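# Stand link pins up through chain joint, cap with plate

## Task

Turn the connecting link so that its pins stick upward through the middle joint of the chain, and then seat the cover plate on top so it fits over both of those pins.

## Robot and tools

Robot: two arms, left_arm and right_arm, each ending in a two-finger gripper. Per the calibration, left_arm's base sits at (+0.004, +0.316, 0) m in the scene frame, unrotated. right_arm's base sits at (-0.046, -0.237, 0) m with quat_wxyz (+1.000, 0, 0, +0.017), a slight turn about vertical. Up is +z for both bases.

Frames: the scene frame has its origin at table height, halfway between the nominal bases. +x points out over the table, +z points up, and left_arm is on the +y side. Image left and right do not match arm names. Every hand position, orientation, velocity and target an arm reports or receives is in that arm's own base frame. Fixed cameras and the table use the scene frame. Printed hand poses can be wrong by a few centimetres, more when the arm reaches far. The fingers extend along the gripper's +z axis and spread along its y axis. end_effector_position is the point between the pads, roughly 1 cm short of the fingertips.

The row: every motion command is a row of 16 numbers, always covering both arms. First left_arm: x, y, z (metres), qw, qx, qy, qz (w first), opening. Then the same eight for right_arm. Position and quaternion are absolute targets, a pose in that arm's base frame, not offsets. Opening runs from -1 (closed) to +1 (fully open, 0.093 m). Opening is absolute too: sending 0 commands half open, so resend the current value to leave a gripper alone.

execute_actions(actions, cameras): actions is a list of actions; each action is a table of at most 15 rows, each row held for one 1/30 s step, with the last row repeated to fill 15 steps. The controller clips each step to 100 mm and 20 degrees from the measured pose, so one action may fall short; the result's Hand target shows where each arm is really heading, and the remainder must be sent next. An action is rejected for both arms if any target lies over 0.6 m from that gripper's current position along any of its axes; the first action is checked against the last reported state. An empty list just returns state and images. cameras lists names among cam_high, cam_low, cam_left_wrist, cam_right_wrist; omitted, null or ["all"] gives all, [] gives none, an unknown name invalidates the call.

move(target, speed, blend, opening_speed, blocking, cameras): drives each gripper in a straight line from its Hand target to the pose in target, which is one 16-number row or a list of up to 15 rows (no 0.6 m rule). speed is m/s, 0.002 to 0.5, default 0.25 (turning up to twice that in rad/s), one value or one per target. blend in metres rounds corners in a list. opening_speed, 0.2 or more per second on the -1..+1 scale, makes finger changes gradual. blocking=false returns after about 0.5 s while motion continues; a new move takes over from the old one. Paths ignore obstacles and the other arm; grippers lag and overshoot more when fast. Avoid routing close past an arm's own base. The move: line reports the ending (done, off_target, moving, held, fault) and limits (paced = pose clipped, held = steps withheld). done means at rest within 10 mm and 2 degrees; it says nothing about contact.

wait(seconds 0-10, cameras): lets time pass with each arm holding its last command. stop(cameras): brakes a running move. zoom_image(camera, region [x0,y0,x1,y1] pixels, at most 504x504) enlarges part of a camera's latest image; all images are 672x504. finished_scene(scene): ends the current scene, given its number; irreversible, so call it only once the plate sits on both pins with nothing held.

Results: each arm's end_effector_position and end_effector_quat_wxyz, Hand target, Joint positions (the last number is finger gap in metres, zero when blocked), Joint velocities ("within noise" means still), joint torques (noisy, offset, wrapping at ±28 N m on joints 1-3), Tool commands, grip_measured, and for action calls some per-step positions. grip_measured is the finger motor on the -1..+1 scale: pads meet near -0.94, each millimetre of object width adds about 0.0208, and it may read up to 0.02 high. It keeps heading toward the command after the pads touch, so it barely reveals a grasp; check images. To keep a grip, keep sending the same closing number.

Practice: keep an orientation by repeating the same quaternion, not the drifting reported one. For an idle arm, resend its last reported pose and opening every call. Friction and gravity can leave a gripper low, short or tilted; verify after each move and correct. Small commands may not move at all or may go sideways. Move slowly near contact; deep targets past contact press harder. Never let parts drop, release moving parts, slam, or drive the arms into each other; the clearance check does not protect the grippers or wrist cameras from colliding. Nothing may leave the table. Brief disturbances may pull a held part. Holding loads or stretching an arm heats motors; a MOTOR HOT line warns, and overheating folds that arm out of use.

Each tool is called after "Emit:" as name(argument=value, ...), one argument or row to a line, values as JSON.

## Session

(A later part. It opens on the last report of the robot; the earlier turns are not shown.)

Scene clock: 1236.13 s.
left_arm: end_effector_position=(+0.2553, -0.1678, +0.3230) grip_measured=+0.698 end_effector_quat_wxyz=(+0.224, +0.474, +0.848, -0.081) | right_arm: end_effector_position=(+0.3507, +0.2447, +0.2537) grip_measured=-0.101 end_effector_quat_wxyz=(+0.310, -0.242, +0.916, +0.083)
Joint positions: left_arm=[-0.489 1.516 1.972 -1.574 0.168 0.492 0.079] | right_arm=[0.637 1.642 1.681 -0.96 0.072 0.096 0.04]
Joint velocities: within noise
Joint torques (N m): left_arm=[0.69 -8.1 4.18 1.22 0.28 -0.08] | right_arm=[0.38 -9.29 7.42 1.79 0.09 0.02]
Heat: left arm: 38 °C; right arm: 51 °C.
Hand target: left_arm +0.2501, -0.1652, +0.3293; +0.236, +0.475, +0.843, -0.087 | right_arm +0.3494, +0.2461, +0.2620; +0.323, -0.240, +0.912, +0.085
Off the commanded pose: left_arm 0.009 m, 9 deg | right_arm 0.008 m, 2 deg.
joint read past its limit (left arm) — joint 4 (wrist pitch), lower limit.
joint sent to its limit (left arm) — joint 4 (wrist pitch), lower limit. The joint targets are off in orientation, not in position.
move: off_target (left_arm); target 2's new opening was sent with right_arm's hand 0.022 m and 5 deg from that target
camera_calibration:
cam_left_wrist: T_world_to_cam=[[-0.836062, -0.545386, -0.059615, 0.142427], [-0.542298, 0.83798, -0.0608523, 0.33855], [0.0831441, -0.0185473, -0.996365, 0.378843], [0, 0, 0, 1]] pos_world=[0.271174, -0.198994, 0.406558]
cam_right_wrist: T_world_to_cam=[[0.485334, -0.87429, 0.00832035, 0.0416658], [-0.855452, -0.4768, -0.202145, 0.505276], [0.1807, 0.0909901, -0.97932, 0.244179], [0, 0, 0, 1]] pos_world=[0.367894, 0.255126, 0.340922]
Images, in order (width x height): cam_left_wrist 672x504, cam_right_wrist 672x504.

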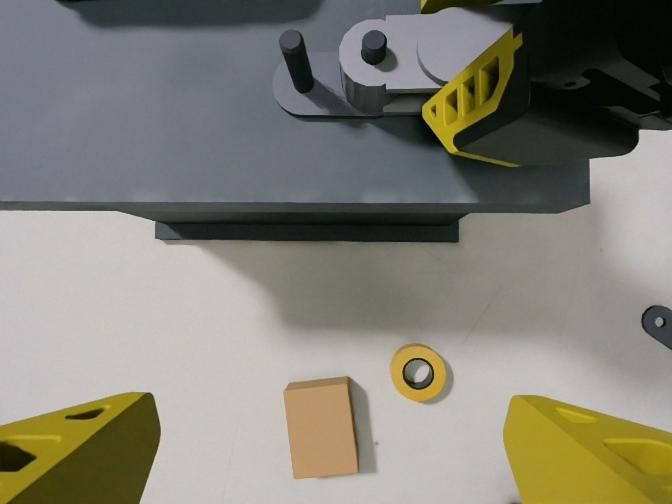

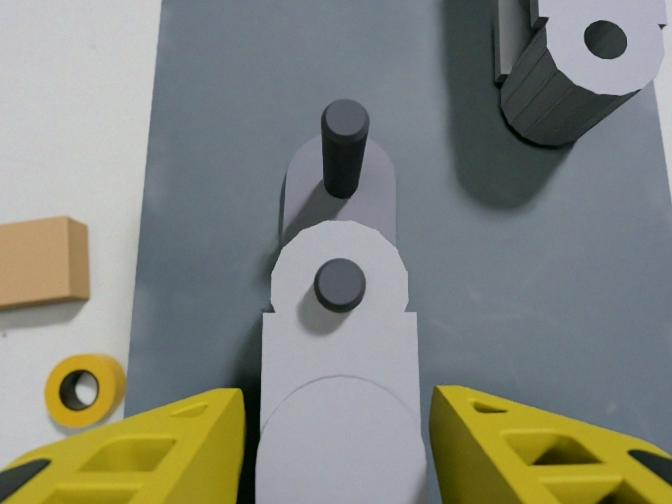

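Emit:
move(
  target=[
    [0.25, -0.165, 0.33, 0.1507, 0.4894, 0.8546, -0.0863, 0.7, 0.3495, 0.2461, 0.31, 0.3044, -0.2417, 0.9179, 0.0801, -0.1],
    [0.25, -0.165, 0.33, 0.1507, 0.4894, 0.8546, -0.0863, 0.7, 0.42, 0.235, 0.305, 0.2914, -0.2308, 0.9253, 0.0727, -0.1],
  ],
  speed=0.08,
  cameras=["cam_right_wrist","cam_left_wrist"],
)

Emit:
zoom_image(
  camera="cam_right_wrist",
  region=[150, 200, 500, 500],
)

Scene clock: 1308.23 s.
left_arm: end_effector_position=(+0.2553, -0.1678, +0.3230) grip_measured=+0.698 end_effector_quat_wxyz=(+0.224, +0.474, +0.848, -0.081) | right_arm: end_effector_position=(+0.4198, +0.2355, +0.3114) grip_measured=-0.101 end_effector_quat_wxyz=(+0.305, -0.227, +0.922, +0.073)
Joint positions: left_arm=[-0.489 1.516 1.972 -1.574 0.168 0.492 0.079] | right_arm=[0.52 2.045 2.481 -1.37 0.026 0.03 0.04]
Joint velocities: within noise
Joint torques (N m): left_arm=[0.69 -8.08 4.16 1.21 0.28 -0.08] | right_arm=[-0.69 -8.34 7.88 1.4 -0.1 -0.11]
Heat: left arm: 39 °C; right arm: 49 °C.
Hand target: left_arm +0.2501, -0.1652, +0.3293; +0.236, +0.475, +0.843, -0.087 | right_arm +0.4199, +0.2350, +0.3049; +0.292, -0.231, +0.925, +0.073
Off the commanded pose: left_arm 0.009 m, 9 deg | right_arm 0.006 m, 2 deg.
joint read past its limit (left arm) — joint 4 (wrist pitch), lower limit.
joint sent to its limit (left arm) — joint 4 (wrist pitch), lower limit. The joint targets are off in orientation, not in position.
move: off_target (left_arm)
camera_calibration:
cam_left_wrist: T_world_to_cam=[[-0.836062, -0.545386, -0.059615, 0.142427], [-0.542298, 0.83798, -0.0608523, 0.33855], [0.0831441, -0.0185473, -0.996365, 0.378843], [0, 0, 0, 1]] pos_world=[0.271174, -0.198994, 0.406558]
cam_right_wrist: T_world_to_cam=[[0.452863, -0.89149, 0.0126943, 0.0159276], [-0.874829, -0.447057, -0.186587, 0.567923], [0.172015, 0.0733928, -0.982357, 0.29774], [0, 0, 0, 1]] pos_world=[0.438407, 0.246241, 0.398251]
Images, in order (width x height): cam_left_wrist 672x504, cam_right_wrist 672x504.

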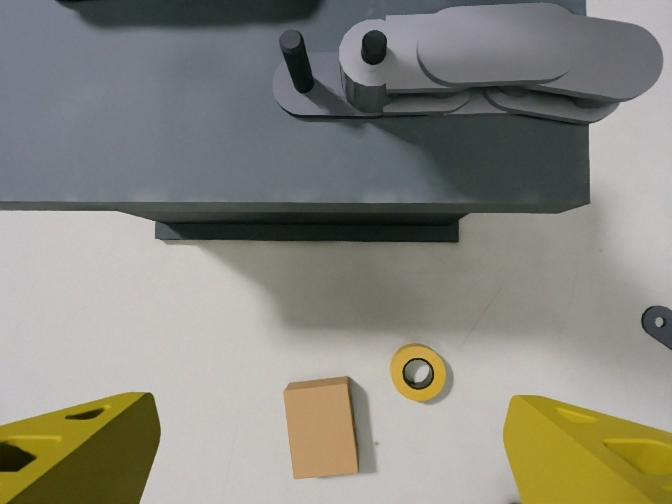

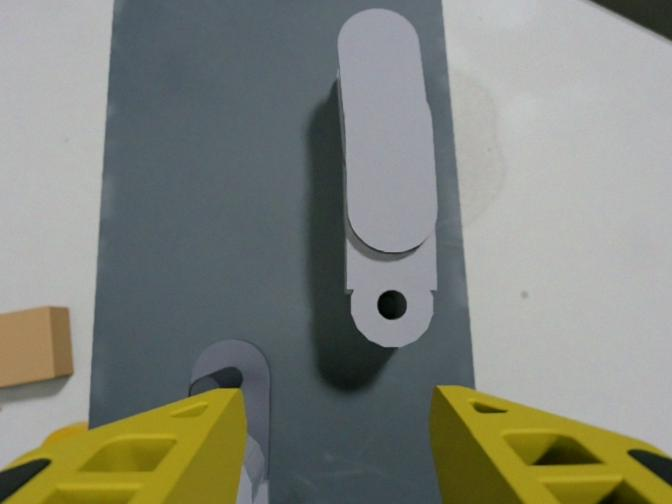

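Scaled by 1.440 from the camera's 672x504 image, which has a finer 960x720 frame.

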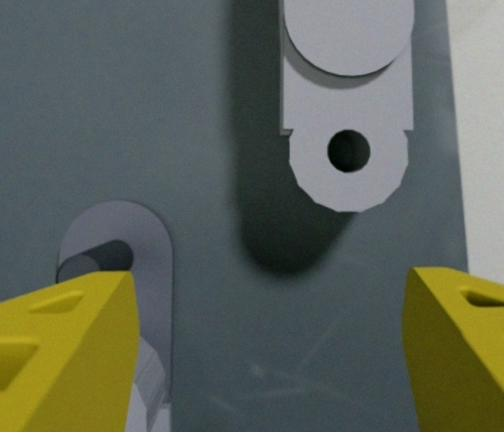

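Emit:
move(
  target=[
    [0.25, -0.165, 0.33, 0.1507, 0.4894, 0.8546, -0.0863, 0.7, 0.487, 0.2465, 0.275, 0.3318, -0.2273, 0.9118, 0.0827, 0.1],
    [0.25, -0.165, 0.33, 0.1507, 0.4894, 0.8546, -0.0863, 0.7, 0.487, 0.2465, 0.25, 0.3318, -0.2273, 0.9118, 0.0827, 0.1],
  ],
  speed=0.08,
  cameras=["cam_right_wrist","cam_low"],
)

Emit:
zoom_image(
  camera="cam_low",
  region=[240, 100, 440, 230],
)

Scene clock: 1364.97 s.
left_arm: end_effector_position=(+0.2553, -0.1678, +0.3230) grip_measured=+0.698 end_effector_quat_wxyz=(+0.224, +0.474, +0.848, -0.081) | right_arm: end_effector_position=(+0.4876, +0.2483, +0.2435) grip_measured=+0.099 end_effector_quat_wxyz=(+0.325, -0.226, +0.915, +0.078)
Joint positions: left_arm=[-0.489 1.516 1.972 -1.574 0.168 0.492 0.079] | right_arm=[0.469 2.134 2.281 -1.037 -0.006 -0.013 0.05]
Joint velocities: within noise
Joint torques (N m): left_arm=[0.68 -8.12 4.15 1.21 0.28 -0.08] | right_arm=[-0.84 -13.7 6.19 1.84 -0.18 -0.06]
Heat: left arm: 39 °C; right arm: 49 °C.
Hand target: left_arm +0.2501, -0.1652, +0.3293; +0.236, +0.475, +0.843, -0.087 | right_arm +0.4869, +0.2466, +0.2499; +0.331, -0.227, +0.912, +0.083
Off the commanded pose: left_arm 0.009 m, 9 deg | right_arm 0.007 m, 1 deg.
joint read past its limit (left arm) — joint 4 (wrist pitch), lower limit.
joint sent to its limit (left arm) — joint 4 (wrist pitch), lower limit. The joint targets are off in orientation, not in position.
move: off_target (left_arm)
camera_calibration:
cam_right_wrist: T_world_to_cam=[[0.453941, -0.890943, 0.0125276, -0.00315197], [-0.866015, -0.444461, -0.229068, 0.625637], [0.209655, 0.0931345, -0.97333, 0.19306], [0, 0, 0, 1]] pos_world=[0.502766, 0.257282, 0.331265]
Images, in order (width x height): cam_low 672x504, cam_right_wrist 672x504.

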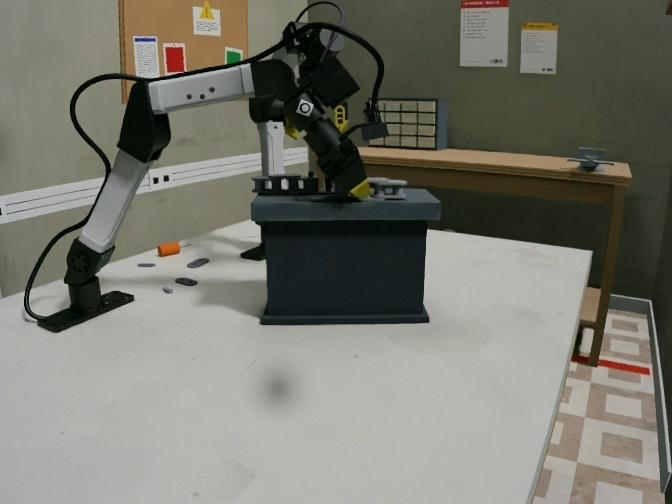

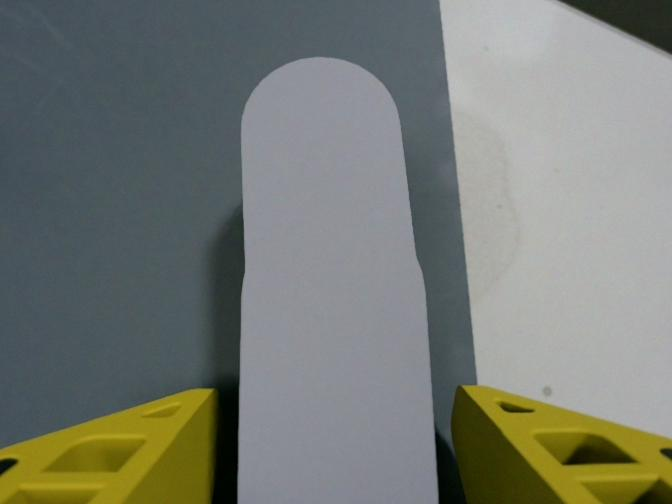

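Scaled by 2.520 from the camera's 672x504 image, which has a finer 960x720 frame.

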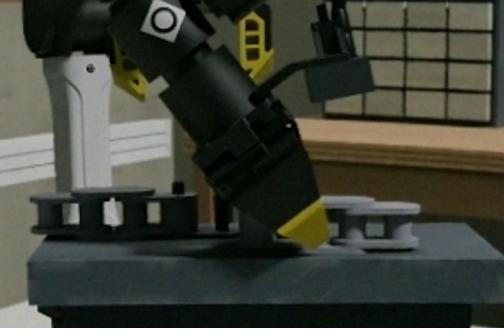

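Emit:
move(
  target=[
    [0.25, -0.165, 0.33, 0.1507, 0.4894, 0.8546, -0.0863, 0.7, 0.487, 0.2465, 0.247, 0.3318, -0.2273, 0.9118, 0.0827, -0.2],
    [0.25, -0.165, 0.33, 0.1507, 0.4894, 0.8546, -0.0863, 0.7, 0.487, 0.2465, 0.247, 0.3318, -0.2273, 0.9118, 0.0827, -0.75],
  ],
  speed=0.05,
  opening_speed=0.6,
  cameras=["cam_right_wrist","cam_low"],
)

Emit:
zoom_image(
  camera="cam_low",
  region=[240, 100, 440, 230],
)

Scene clock: 1379.10 s.
left_arm: end_effector_position=(+0.2553, -0.1678, +0.3230) grip_measured=+0.698 end_effector_quat_wxyz=(+0.224, +0.474, +0.848, -0.081) | right_arm: end_effector_position=(+0.4890, +0.2496, +0.2390) grip_measured=-0.458 end_effector_quat_wxyz=(+0.324, -0.226, +0.915, +0.080)
Joint positions: left_arm=[-0.489 1.516 1.972 -1.574 0.168 0.492 0.079] | right_arm=[0.469 2.134 2.261 -1.017 -0.009 -0.013 0.023]
Joint velocities: within noise
Joint torques (N m): left_arm=[0.69 -8.09 4.18 1.22 0.29 -0.08] | right_arm=[-0.66 -14.28 5.76 1.78 -0.09 -0.04]
Heat: left arm: 39 °C; right arm: 54 °C.
Hand target: left_arm +0.2501, -0.1652, +0.3293; +0.236, +0.475, +0.843, -0.087 | right_arm +0.4870, +0.2466, +0.2470; +0.332, -0.227, +0.912, +0.083
Off the commanded pose: left_arm 0.009 m, 9 deg | right_arm 0.009 m, 1 deg.
joint read past its limit (left arm) — joint 4 (wrist pitch), lower limit.
joint sent to its limit (left arm) — joint 4 (wrist pitch), lower limit. The joint targets are off in orientation, not in position.
move: off_target (left_arm)
camera_calibration:
cam_right_wrist: T_world_to_cam=[[0.45566, -0.890096, 0.0101575, -0.00307048], [-0.865328, -0.4456, -0.229453, 0.626419], [0.208761, 0.0957629, -0.973267, 0.187998], [0, 0, 0, 1]] pos_world=[0.504211, 0.258396, 0.326737]
Images, in order (width x height): cam_low 672x504, cam_right_wrist 672x504.

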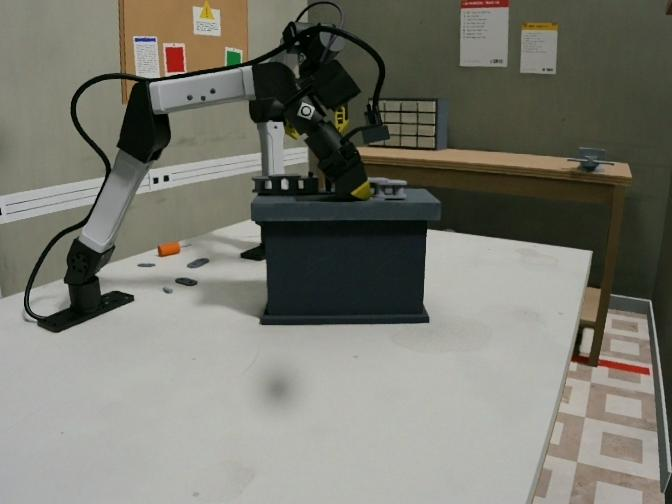

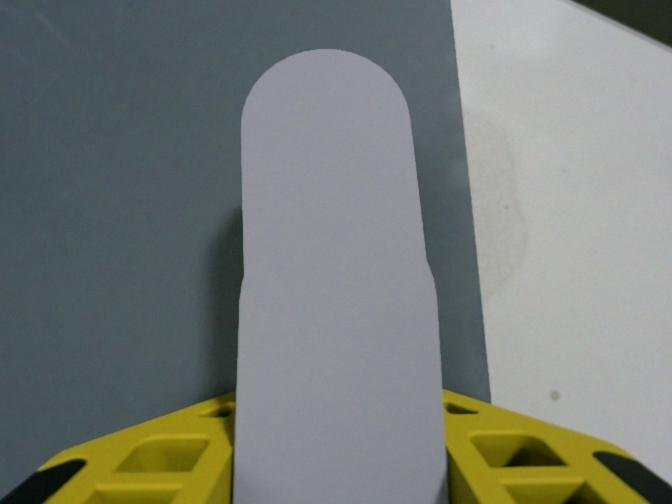

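Scaled by 2.520 from the camera's 672x504 image, which has a finer 960x720 frame.

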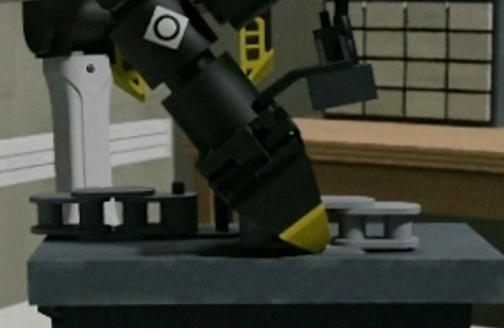

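Emit:
move(
  target=[
    [0.293, -0.173, 0.285, 0.5863, 0.3664, 0.6398, -0.3358, -1, 0.487, 0.2465, 0.247, 0.3318, -0.2273, 0.9118, 0.0827, -0.75],
  ],
  speed=0.1,
  cameras=["cam_left_wrist","cam_high"],
)

Scene clock: 1400.10 s.
left_arm: end_effector_position=(+0.2945, -0.1740, +0.2829) grip_measured=-0.982 end_effector_quat_wxyz=(+0.582, +0.365, +0.646, -0.332) | right_arm: end_effector_position=(+0.4889, +0.2496, +0.2390) grip_measured=-0.458 end_effector_quat_wxyz=(+0.324, -0.226, +0.915, +0.080)
Joint positions: left_arm=[-0.143 1.045 0.687 0.196 0.884 0.121 0] | right_arm=[0.469 2.134 2.261 -1.017 -0.009 -0.013 0.023]
Joint velocities: within noise
Joint torques (N m): left_arm=[0.64 -3.41 5.78 1.95 0.23 -0.3] | right_arm=[-0.75 -14.48 5.81 1.79 -0.08 -0.07]
Heat: left arm: 39 °C; right arm: 60 °C.
Hand target: left_arm +0.2929, -0.1730, +0.2849; +0.586, +0.367, +0.640, -0.336 | right_arm +0.4870, +0.2466, +0.2470; +0.332, -0.227, +0.912, +0.083
Off the commanded pose: left_arm 0.003 m, 1 deg | right_arm 0.009 m, 1 deg.
move: done
camera_calibration:
cam_left_wrist: T_world_to_cam=[[-0.862284, -0.506033, 0.0199461, 0.161527], [-0.265504, 0.41818, -0.868696, 0.436589], [0.431248, -0.754358, -0.494943, -0.036856], [0, 0, 0, 1]] pos_world=[0.271092, -0.128637, 0.357799]
Images, in order (width x height): cam_high 672x504, cam_left_wrist 672x504.

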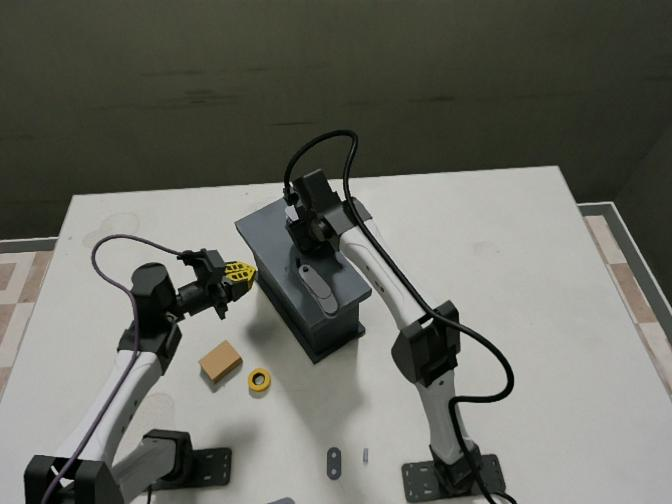

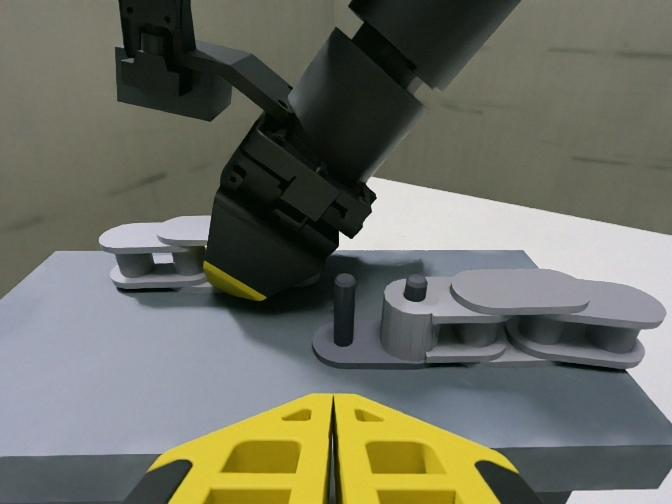

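Emit:
move(
  target=[
    [0.293, -0.173, 0.285, 0.5863, 0.3664, 0.6398, -0.3358, -1, 0.480, 0.243, 0.280, 0.3516, -0.2255, 0.9043, 0.0877, -0.75],
    [0.293, -0.173, 0.285, 0.5863, 0.3664, 0.6398, -0.3358, -1, 0.462, 0.236, 0.314, 0.3516, -0.2255, 0.9043, 0.0877, -0.75],
    [0.293, -0.173, 0.285, 0.5863, 0.3664, 0.6398, -0.3358, -1, 0.440, 0.291, 0.314, 0.3516, -0.2255, 0.9043, 0.0877, -0.75],
  ],
  speed=0.07,
  blend=0.005,
  cameras=["cam_left_wrist","cam_right_wrist","cam_low"],
)

Emit:
zoom_image(
  camera="cam_low",
  region=[240, 100, 440, 230],
)

Scene clock: 1411.27 s.
left_arm: end_effector_position=(+0.2945, -0.1740, +0.2831) grip_measured=-0.982 end_effector_quat_wxyz=(+0.582, +0.365, +0.646, -0.332) | right_arm: end_effector_position=(+0.4331, +0.2871, +0.2981) grip_measured=-0.458 end_effector_quat_wxyz=(+0.323, -0.234, +0.913, +0.082)
Joint positions: left_arm=[-0.143 1.045 0.687 0.197 0.884 0.121 0] | right_arm=[0.607 2.174 2.601 -1.321 0.068 0.082 0.023]
Joint velocities: within noise
Joint torques (N m): left_arm=[0.64 -3.44 5.78 2 0.24 -0.27] | right_arm=[-0.21 -11.33 9.68 1.99 0.17 0.07]
Heat: left arm: 38 °C; right arm: 61 °C.
Hand target: left_arm +0.2930, -0.1730, +0.2850; +0.586, +0.367, +0.640, -0.336 | right_arm +0.4392, +0.2904, +0.3141; +0.352, -0.225, +0.904, +0.088
Off the commanded pose: left_arm 0.003 m, 1 deg | right_arm 0.018 m, 4 deg.
move: off_target (right_arm)
camera_calibration:
cam_left_wrist: T_world_to_cam=[[-0.862444, -0.505763, 0.0198491, 0.161607], [-0.264969, 0.417727, -0.869078, 0.436655], [0.431256, -0.75479, -0.494277, -0.0370366], [0, 0, 0, 1]] pos_world=[0.271049, -0.128622, 0.357973]
cam_right_wrist: T_world_to_cam=[[0.470137, -0.882537, 0.0100246, 0.0468348], [-0.858397, -0.45986, -0.227341, 0.608826], [0.205247, 0.0982763, -0.973764, 0.254507], [0, 0, 0, 1]] pos_world=[0.448359, 0.296296, 0.385771]
Images, in order (width x height): cam_low 672x504, cam_left_wrist 672x504, cam_right_wrist 672x504.

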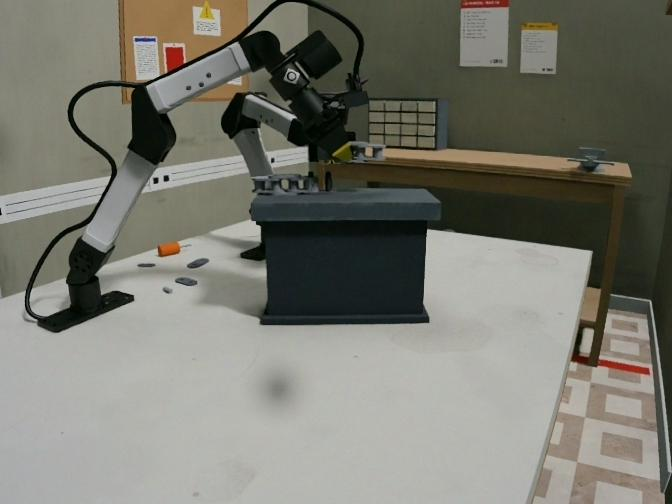

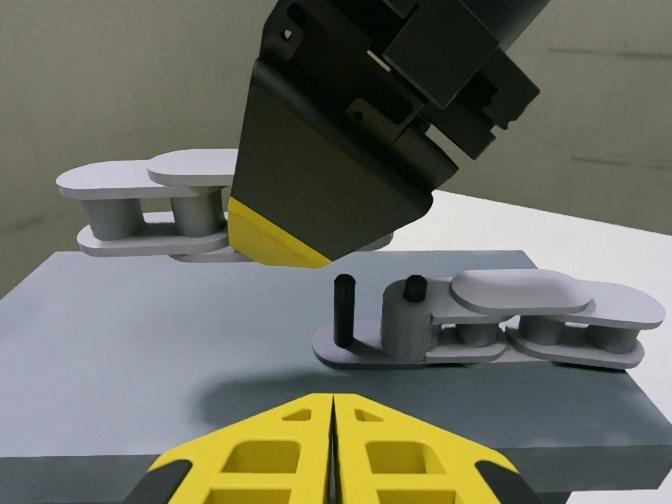

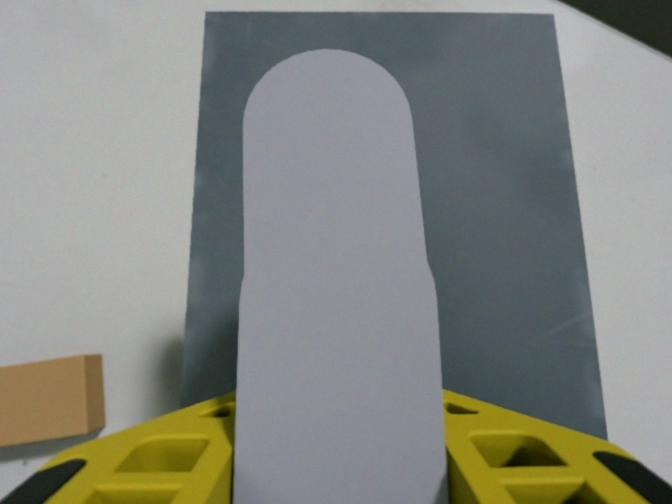

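Scaled by 2.520 from the camera's 672x504 image, which has a finer 960x720 frame.

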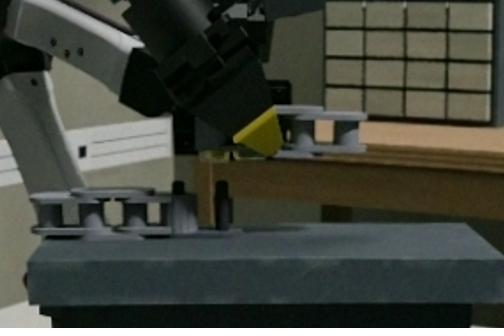

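Emit:
move(
  target=[
    [0.293, -0.173, 0.285, 0.5863, 0.3664, 0.6398, -0.3358, -1, 0.4448, 0.2932, 0.306, 0.3516, -0.2255, 0.9043, 0.0877, -0.75],
  ],
  speed=0.03,
  cameras=["cam_left_wrist","cam_right_wrist","cam_low"],
)

Emit:
zoom_image(
  camera="cam_left_wrist",
  region=[250, 180, 450, 380],
)

Emit:
zoom_image(
  camera="cam_low",
  region=[240, 100, 440, 230],
)

Scene clock: 1452.67 s.
left_arm: end_effector_position=(+0.2945, -0.1741, +0.2831) grip_measured=-0.982 end_effector_quat_wxyz=(+0.582, +0.365, +0.646, -0.333) | right_arm: end_effector_position=(+0.4332, +0.2871, +0.2949) grip_measured=-0.458 end_effector_quat_wxyz=(+0.319, -0.234, +0.915, +0.081)
Joint positions: left_arm=[-0.143 1.045 0.687 0.197 0.884 0.121 0] | right_arm=[0.607 2.174 2.591 -1.319 0.068 0.083 0.023]
Joint velocities: within noise
Joint torques (N m): left_arm=[0.62 -3.43 5.78 2 0.24 -0.28] | right_arm=[-0.35 -11.55 6.54 2.36 0.14 0.05]
Heat: left arm: 39 °C; right arm: 58 °C.
Hand target: left_arm +0.2929, -0.1730, +0.2850; +0.586, +0.367, +0.640, -0.336 | right_arm +0.4439, +0.2926, +0.3063; +0.351, -0.225, +0.905, +0.088
Off the commanded pose: left_arm 0.003 m, 1 deg | right_arm 0.017 m, 4 deg.
move: off_target (right_arm)
camera_calibration:
cam_left_wrist: T_world_to_cam=[[-0.862634, -0.505437, 0.0198872, 0.161645], [-0.26482, 0.417774, -0.869101, 0.436632], [0.430967, -0.754982, -0.494235, -0.0369947], [0, 0, 0, 1]] pos_world=[0.271013, -0.128642, 0.357978]
cam_right_wrist: T_world_to_cam=[[0.469729, -0.882742, 0.0109813, 0.0467663], [-0.860032, -0.460381, -0.219986, 0.6069], [0.199247, 0.0938898, -0.975441, 0.2558], [0, 0, 0, 1]] pos_world=[0.449018, 0.296671, 0.382514]
Images, in order (width x height): cam_low 672x504, cam_left_wrist 672x504, cam_right_wrist 672x504.

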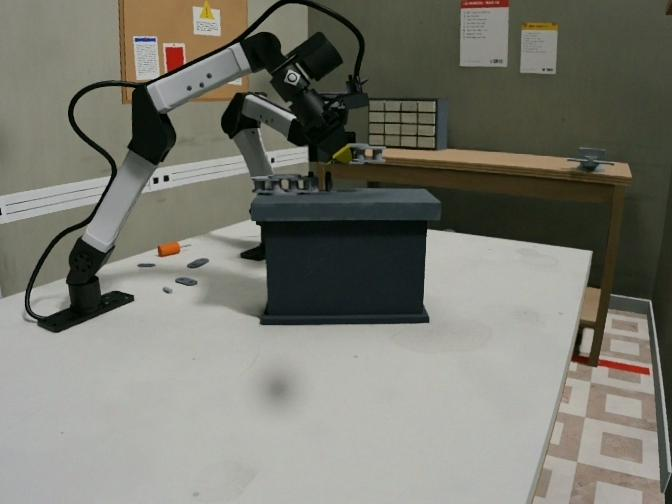

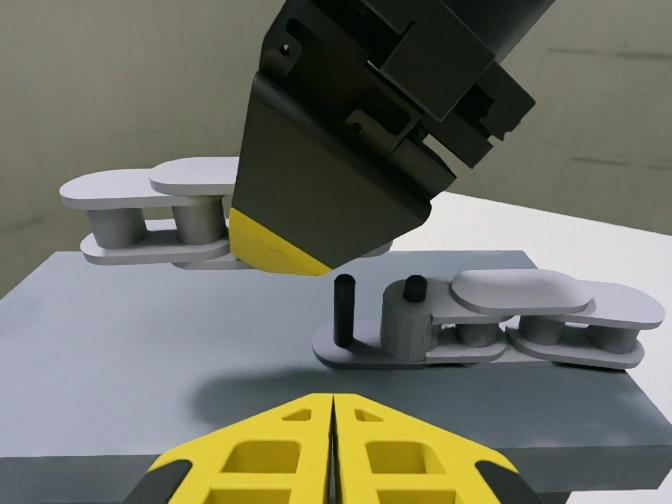

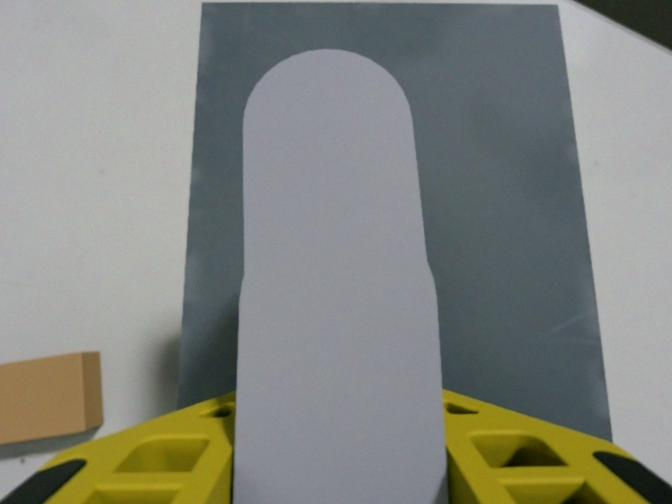

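Scaled by 2.520 from the camera's 672x504 image, which has a finer 960x720 frame.

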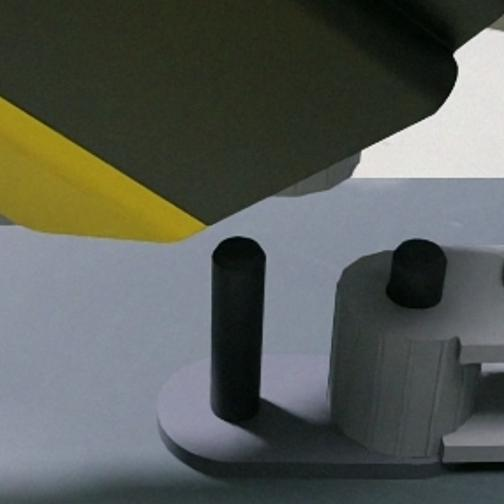

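Scaled by 2.520 from the camera's 672x504 image, which has a finer 960x720 frame.

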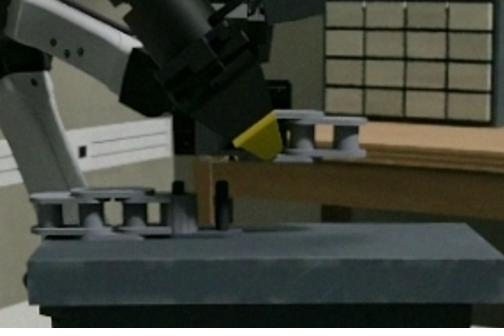

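Emit:
move(
  target=[
    [0.293, -0.173, 0.252, 0.6791, 0.3094, 0.5402, -0.3889, -1, 0.4448, 0.2932, 0.306, 0.3516, -0.2255, 0.9043, 0.0877, -0.75],
  ],
  speed=0.15,
  cameras=["cam_left_wrist"],
)

Emit:
zoom_image(
  camera="cam_left_wrist",
  region=[250, 100, 450, 300],
)

Scene clock: 1507.03 s.
left_arm: end_effector_position=(+0.2926, -0.1731, +0.2532) grip_measured=-0.982 end_effector_quat_wxyz=(+0.677, +0.316, +0.540, -0.388) | right_arm: end_effector_position=(+0.4334, +0.2873, +0.2952) grip_measured=-0.458 end_effector_quat_wxyz=(+0.320, -0.234, +0.914, +0.081)
Joint positions: left_arm=[-0.143 1.37 0.332 1.384 0.878 -0.261 0] | right_arm=[0.607 2.174 2.591 -1.318 0.068 0.083 0.023]
Joint velocities: within noise
Joint torques (N m): left_arm=[-0.7 -2.96 4.44 1.78 -0.33 -0.27] | right_arm=[-0.38 -11.4 6.64 2.41 0.17 0.02]
Heat: left arm: 40 °C; right arm: 59 °C.
Hand target: left_arm +0.2930, -0.1730, +0.2521; +0.679, +0.310, +0.541, -0.389 | right_arm +0.4440, +0.2926, +0.3063; +0.351, -0.225, +0.905, +0.088
Off the commanded pose: left_arm 0.001 m, 1 deg | right_arm 0.017 m, 4 deg.
move: off_target (right_arm)
camera_calibration:
cam_left_wrist: T_world_to_cam=[[-0.872651, -0.488336, 0.00302005, 0.171254], [-0.0981791, 0.16938, -0.980648, 0.346165], [0.478374, -0.85606, -0.195754, -0.157181], [0, 0, 0, 1]] pos_world=[0.258623, -0.10956, 0.30818]
Images, in order (width x height): cam_left_wrist 672x504.

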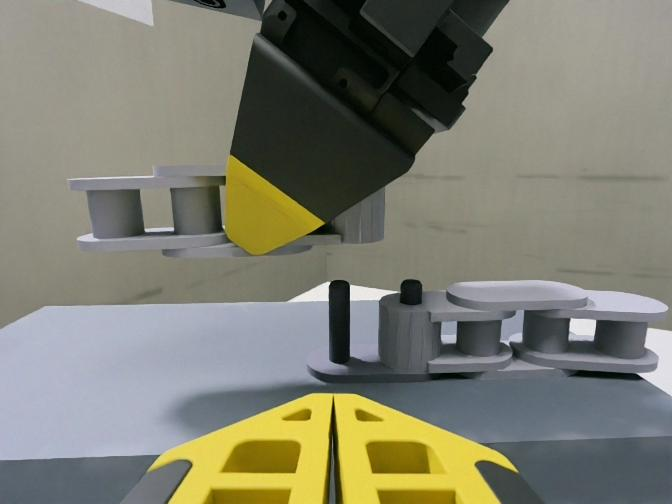

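Scaled by 2.520 from the camera's 672x504 image, which has a finer 960x720 frame.

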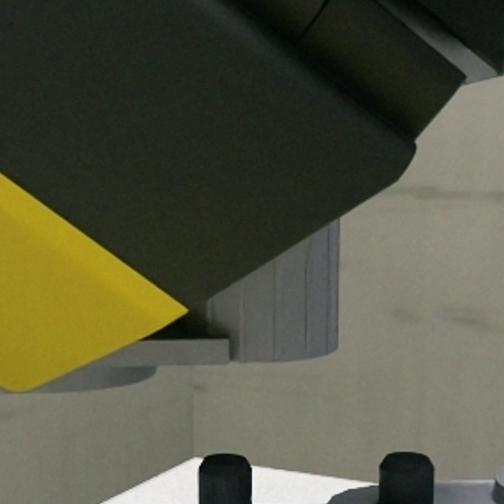

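Emit:
move(
  target=[
    [0.293, -0.173, 0.252, 0.6791, 0.3094, 0.5402, -0.3889, -1, 0.4518, 0.2952, 0.299, 0.3516, -0.2255, 0.9043, 0.0877, -0.75],
  ],
  speed=0.03,
  cameras=["cam_left_wrist","cam_right_wrist"],
)

Emit:
zoom_image(
  camera="cam_left_wrist",
  region=[250, 180, 450, 380],
)

Scene clock: 1533.70 s.
left_arm: end_effector_position=(+0.2925, -0.1730, +0.2534) grip_measured=-0.982 end_effector_quat_wxyz=(+0.677, +0.316, +0.540, -0.388) | right_arm: end_effector_position=(+0.4390, +0.2912, +0.2870) grip_measured=-0.458 end_effector_quat_wxyz=(+0.319, -0.234, +0.915, +0.080)
Joint positions: left_arm=[-0.143 1.37 0.332 1.385 0.877 -0.262 0] | right_arm=[0.607 2.189 2.578 -1.293 0.068 0.083 0.023]
Joint velocities: within noise
Joint torques (N m): left_arm=[-0.7 -2.92 4.41 1.74 -0.33 -0.28] | right_arm=[-0.7 -11.73 6.86 2.39 0.11 0]
Heat: left arm: 40 °C; right arm: 59 °C.
Hand target: left_arm +0.2930, -0.1730, +0.2521; +0.679, +0.310, +0.540, -0.389 | right_arm +0.4508, +0.2945, +0.2993; +0.351, -0.225, +0.905, +0.087
Off the commanded pose: left_arm 0.001 m, 1 deg | right_arm 0.018 m, 4 deg.
move: off_target (right_arm)
camera_calibration:
cam_left_wrist: T_world_to_cam=[[-0.872558, -0.488503, 0.00293489, 0.171225], [-0.0977529, 0.168712, -0.980806, 0.346164], [0.478631, -0.856097, -0.194964, -0.157375], [0, 0, 0, 1]] pos_world=[0.258567, -0.109486, 0.308335]
cam_right_wrist: T_world_to_cam=[[0.46974, -0.882735, 0.0111163, 0.0476424], [-0.860238, -0.460525, -0.218877, 0.611826], [0.19833, 0.0932527, -0.975689, 0.247207], [0, 0, 0, 1]] pos_world=[0.454908, 0.300764, 0.374582]
Images, in order (width x height): cam_left_wrist 672x504, cam_right_wrist 672x504.

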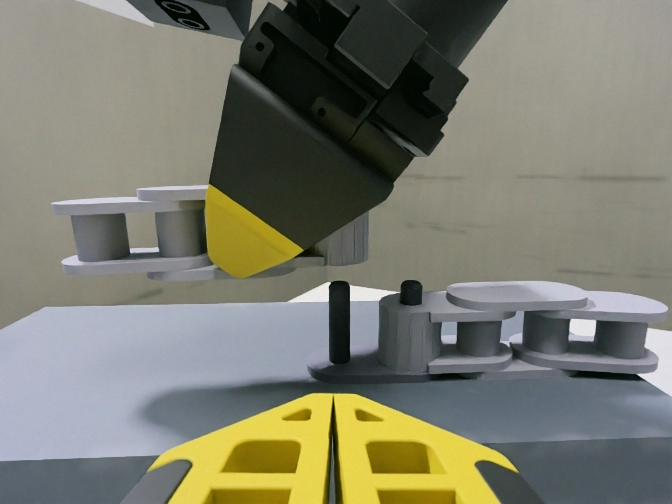

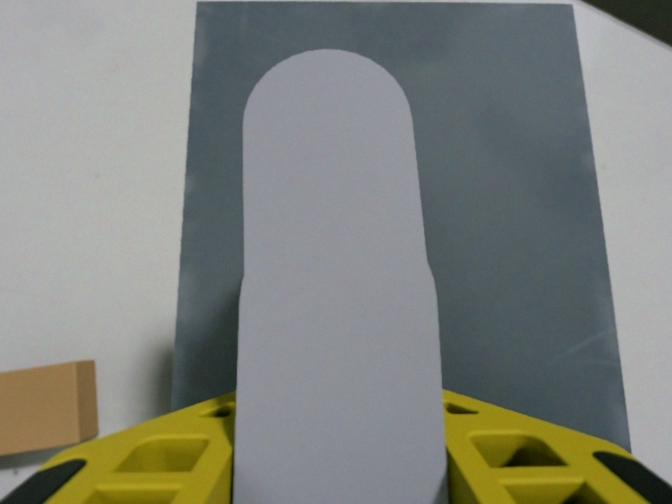

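Scaled by 2.520 from the camera's 672x504 image, which has a finer 960x720 frame.

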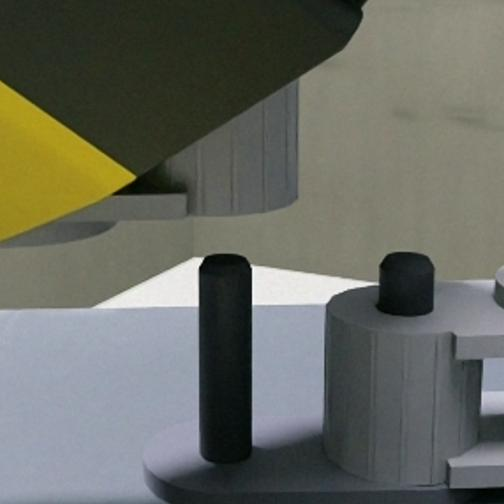

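Emit:
move(
  target=[
    [0.293, -0.173, 0.252, 0.6791, 0.3094, 0.5402, -0.3889, -1, 0.4525, 0.2912, 0.298, 0.3516, -0.2255, 0.9043, 0.0877, -0.75],
  ],
  speed=0.03,
  cameras=["cam_left_wrist","cam_right_wrist"],
)

Emit:
zoom_image(
  camera="cam_left_wrist",
  region=[250, 180, 450, 380],
)

Scene clock: 1552.13 s.
left_arm: end_effector_position=(+0.2926, -0.1730, +0.2535) grip_measured=-0.982 end_effector_quat_wxyz=(+0.677, +0.316, +0.540, -0.388) | right_arm: end_effector_position=(+0.4427, +0.2900, +0.2748) grip_measured=-0.458 end_effector_quat_wxyz=(+0.310, -0.233, +0.919, +0.076)
Joint positions: left_arm=[-0.143 1.37 0.332 1.386 0.877 -0.262 0] | right_arm=[0.602 2.189 2.534 -1.269 0.068 0.083 0.023]
Joint velocities: within noise
Joint torques (N m): left_arm=[-0.72 -2.91 4.42 1.74 -0.33 -0.28] | right_arm=[-0.85 -13.93 6.54 2.34 0.05 -0.08]
Heat: left arm: 40 °C; right arm: 58 °C.
Hand target: left_arm +0.2930, -0.1730, +0.2521; +0.679, +0.310, +0.540, -0.389 | right_arm +0.4512, +0.2902, +0.2983; +0.351, -0.225, +0.905, +0.087
Off the commanded pose: left_arm 0.002 m, 1 deg | right_arm 0.025 m, 5 deg.
move: off_target (right_arm)
camera_calibration:
cam_left_wrist: T_world_to_cam=[[-0.872383, -0.488815, 0.00271102, 0.17122], [-0.0974612, 0.168498, -0.980872, 0.346135], [0.479008, -0.85596, -0.194635, -0.15751], [0, 0, 0, 1]] pos_world=[0.258553, -0.109451, 0.308393]
cam_right_wrist: T_world_to_cam=[[0.46489, -0.885265, 0.0135447, 0.0472622], [-0.866407, -0.45803, -0.198867, 0.608278], [0.182254, 0.080716, -0.979933, 0.246595], [0, 0, 0, 1]] pos_world=[0.460102, 0.300545, 0.361972]
Images, in order (width x height): cam_left_wrist 672x504, cam_right_wrist 672x504.

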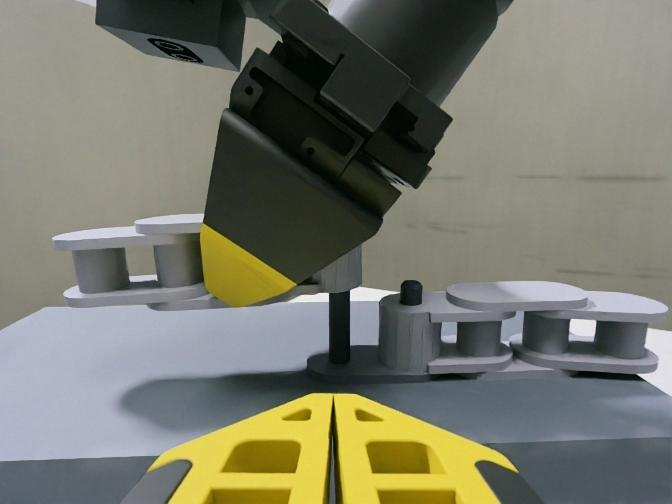

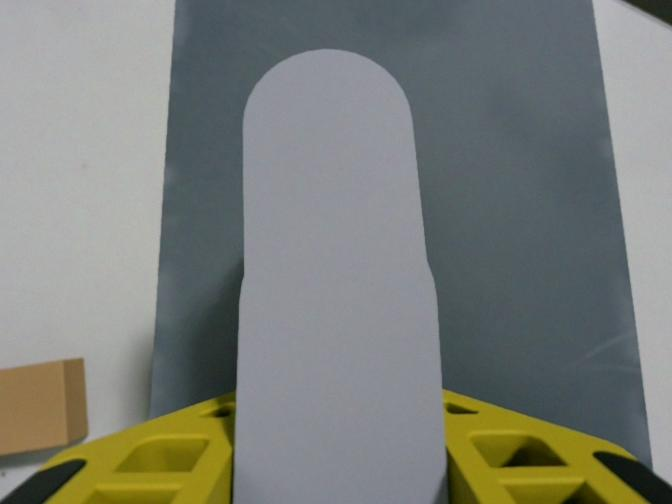

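Scaled by 2.520 from the camera's 672x504 image, which has a finer 960x720 frame.

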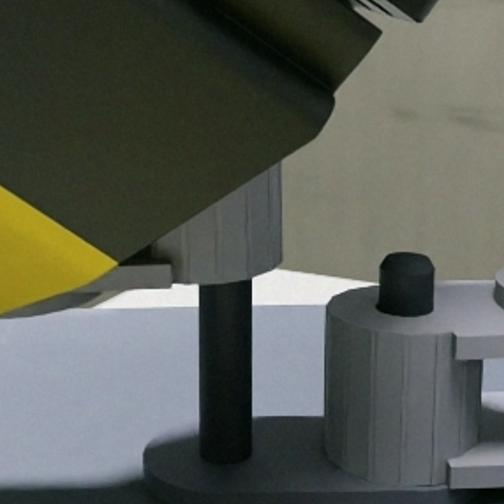

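Emit:
move(
  target=[
    [0.293, -0.173, 0.252, 0.6791, 0.3094, 0.5402, -0.3889, -1, 0.4475, 0.2888, 0.308, 0.3620, -0.2240, 0.9005, 0.0900, -0.75],
  ],
  speed=0.03,
  cameras=["cam_left_wrist","cam_right_wrist"],
)

Emit:
zoom_image(
  camera="cam_left_wrist",
  region=[250, 180, 450, 380],
)

Scene clock: 1564.27 s.
left_arm: end_effector_position=(+0.2926, -0.1730, +0.2535) grip_measured=-0.982 end_effector_quat_wxyz=(+0.677, +0.316, +0.540, -0.388) | right_arm: end_effector_position=(+0.4430, +0.2902, +0.2744) grip_measured=-0.458 end_effector_quat_wxyz=(+0.314, -0.232, +0.917, +0.078)
Joint positions: left_arm=[-0.143 1.37 0.332 1.386 0.877 -0.262 0] | right_arm=[0.602 2.168 2.49 -1.237 0.068 0.083 0.023]
Joint velocities: within noise
Joint torques (N m): left_arm=[-0.72 -2.93 4.41 1.74 -0.33 -0.28] | right_arm=[-0.72 -16.57 6.6 2.24 0.14 0]
Heat: left arm: 40 °C; right arm: 60 °C.
Hand target: left_arm +0.2930, -0.1730, +0.2521; +0.679, +0.310, +0.540, -0.389 | right_arm +0.4460, +0.2878, +0.3080; +0.361, -0.224, +0.901, +0.089
Off the commanded pose: left_arm 0.002 m, 1 deg | right_arm 0.034 m, 6 deg.
move: off_target (right_arm)
camera_calibration:
cam_left_wrist: T_world_to_cam=[[-0.872383, -0.488815, 0.00271102, 0.17122], [-0.0974612, 0.168498, -0.980872, 0.346135], [0.479008, -0.85596, -0.194635, -0.15751], [0, 0, 0, 1]] pos_world=[0.258553, -0.109451, 0.308393]
cam_right_wrist: T_world_to_cam=[[0.464792, -0.885332, 0.0124661, 0.0476741], [-0.864872, -0.456976, -0.207771, 0.610041], [0.189643, 0.0857889, -0.978098, 0.240851], [0, 0, 0, 1]] pos_world=[0.459773, 0.30032, 0.36173]
Images, in order (width x height): cam_left_wrist 672x504, cam_right_wrist 672x504.

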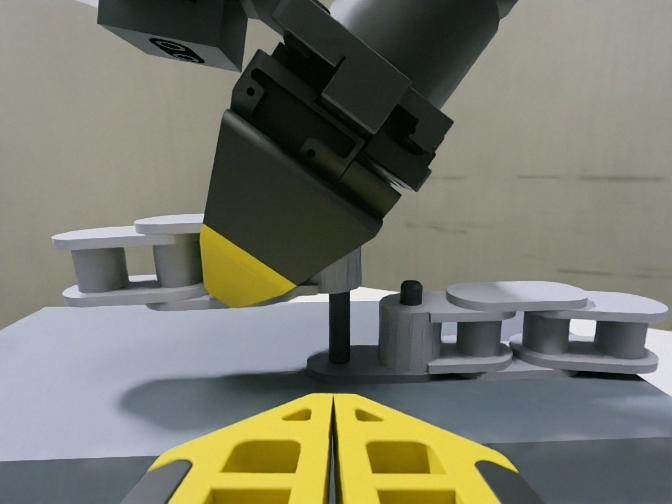

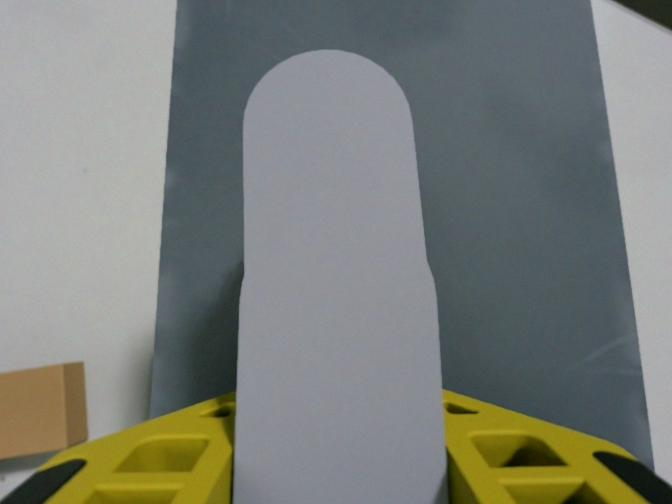

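Scaled by 2.520 from the camera's 672x504 image, which has a finer 960x720 frame.

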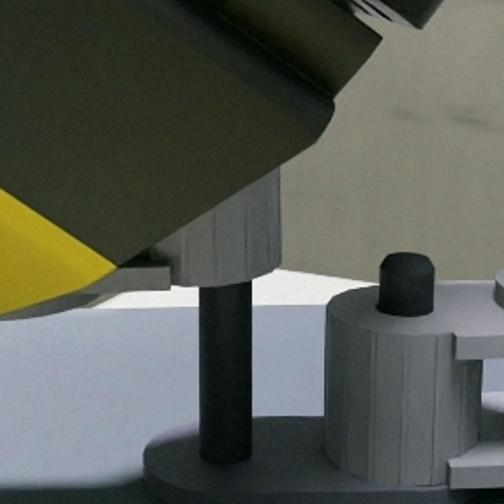

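Emit:
move(
  target=[
    [0.293, -0.173, 0.252, 0.6791, 0.3094, 0.5402, -0.3889, -1, 0.4475, 0.2888, 0.320, 0.3516, -0.2255, 0.9043, 0.0877, -0.75],
  ],
  speed=0.03,
  cameras=["cam_left_wrist","cam_right_wrist"],
)

Emit:
zoom_image(
  camera="cam_left_wrist",
  region=[250, 180, 450, 380],
)

Scene clock: 1571.43 s.
left_arm: end_effector_position=(+0.2926, -0.1730, +0.2535) grip_measured=-0.982 end_effector_quat_wxyz=(+0.677, +0.316, +0.540, -0.388) | right_arm: end_effector_position=(+0.4402, +0.2883, +0.3020) grip_measured=-0.458 end_effector_quat_wxyz=(+0.327, -0.231, +0.913, +0.082)
Joint positions: left_arm=[-0.143 1.37 0.332 1.386 0.877 -0.262 0] | right_arm=[0.602 2.292 2.833 -1.429 0.068 0.083 0.023]
Joint velocities: within noise
Joint torques (N m): left_arm=[-0.72 -2.91 4.41 1.75 -0.32 -0.28] | right_arm=[-0.75 -12.11 8.66 2.11 0.08 -0.07]
Heat: left arm: 40 °C; right arm: 64 °C.
Hand target: left_arm +0.2930, -0.1730, +0.2521; +0.679, +0.310, +0.540, -0.389 | right_arm +0.4464, +0.2880, +0.3198; +0.357, -0.225, +0.902, +0.089
Off the commanded pose: left_arm 0.002 m, 1 deg | right_arm 0.019 m, 3 deg.
elbow stopped short (right arm): the move would have taken joint 3 (elbow) straighter than the controller allows.
move: off_target (right_arm)
camera_calibration:
cam_left_wrist: T_world_to_cam=[[-0.872383, -0.488815, 0.00271102, 0.17122], [-0.0974612, 0.168498, -0.980872, 0.346135], [0.479008, -0.85596, -0.194635, -0.15751], [0, 0, 0, 1]] pos_world=[0.258553, -0.109451, 0.308393]
cam_right_wrist: T_world_to_cam=[[0.464541, -0.885505, 0.00913411, 0.0481004], [-0.859718, -0.453438, -0.235114, 0.617488], [0.212336, 0.101367, -0.971925, 0.252223], [0, 0, 0, 1]] pos_world=[0.454965, 0.297019, 0.389883]
Images, in order (width x height): cam_left_wrist 672x504, cam_right_wrist 672x504.

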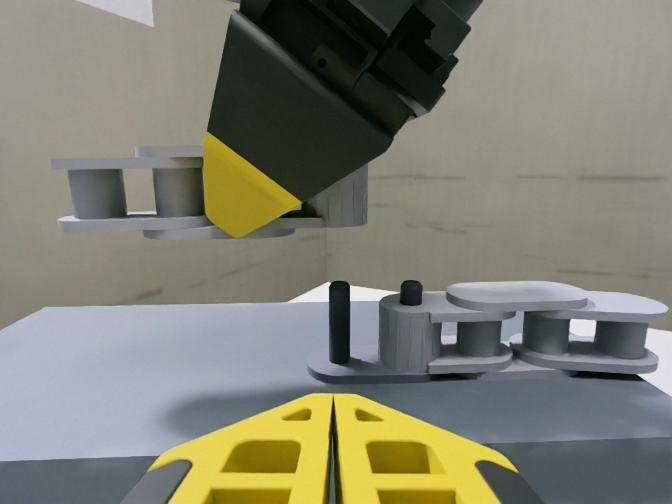

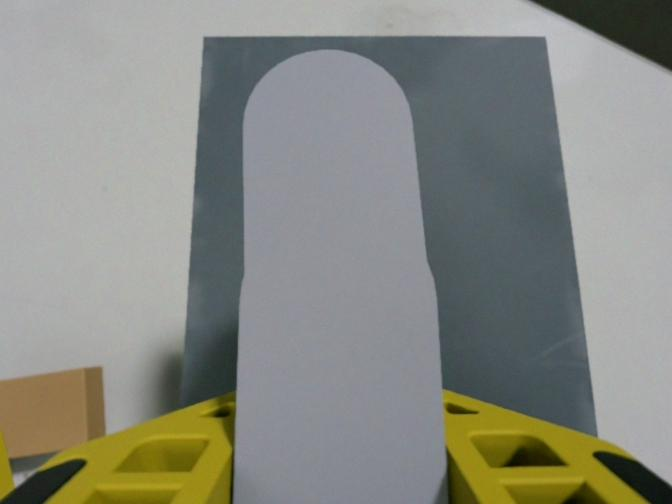

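Scaled by 2.520 from the camera's 672x504 image, which has a finer 960x720 frame.

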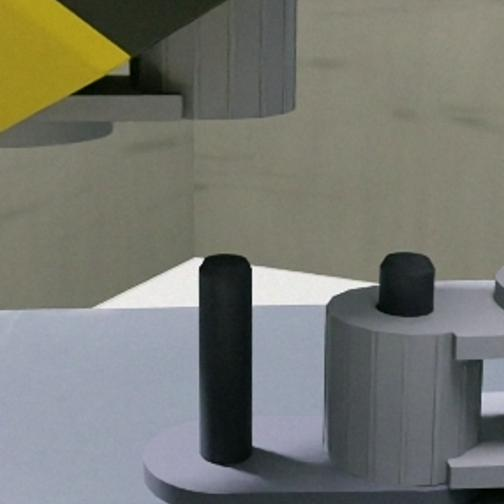

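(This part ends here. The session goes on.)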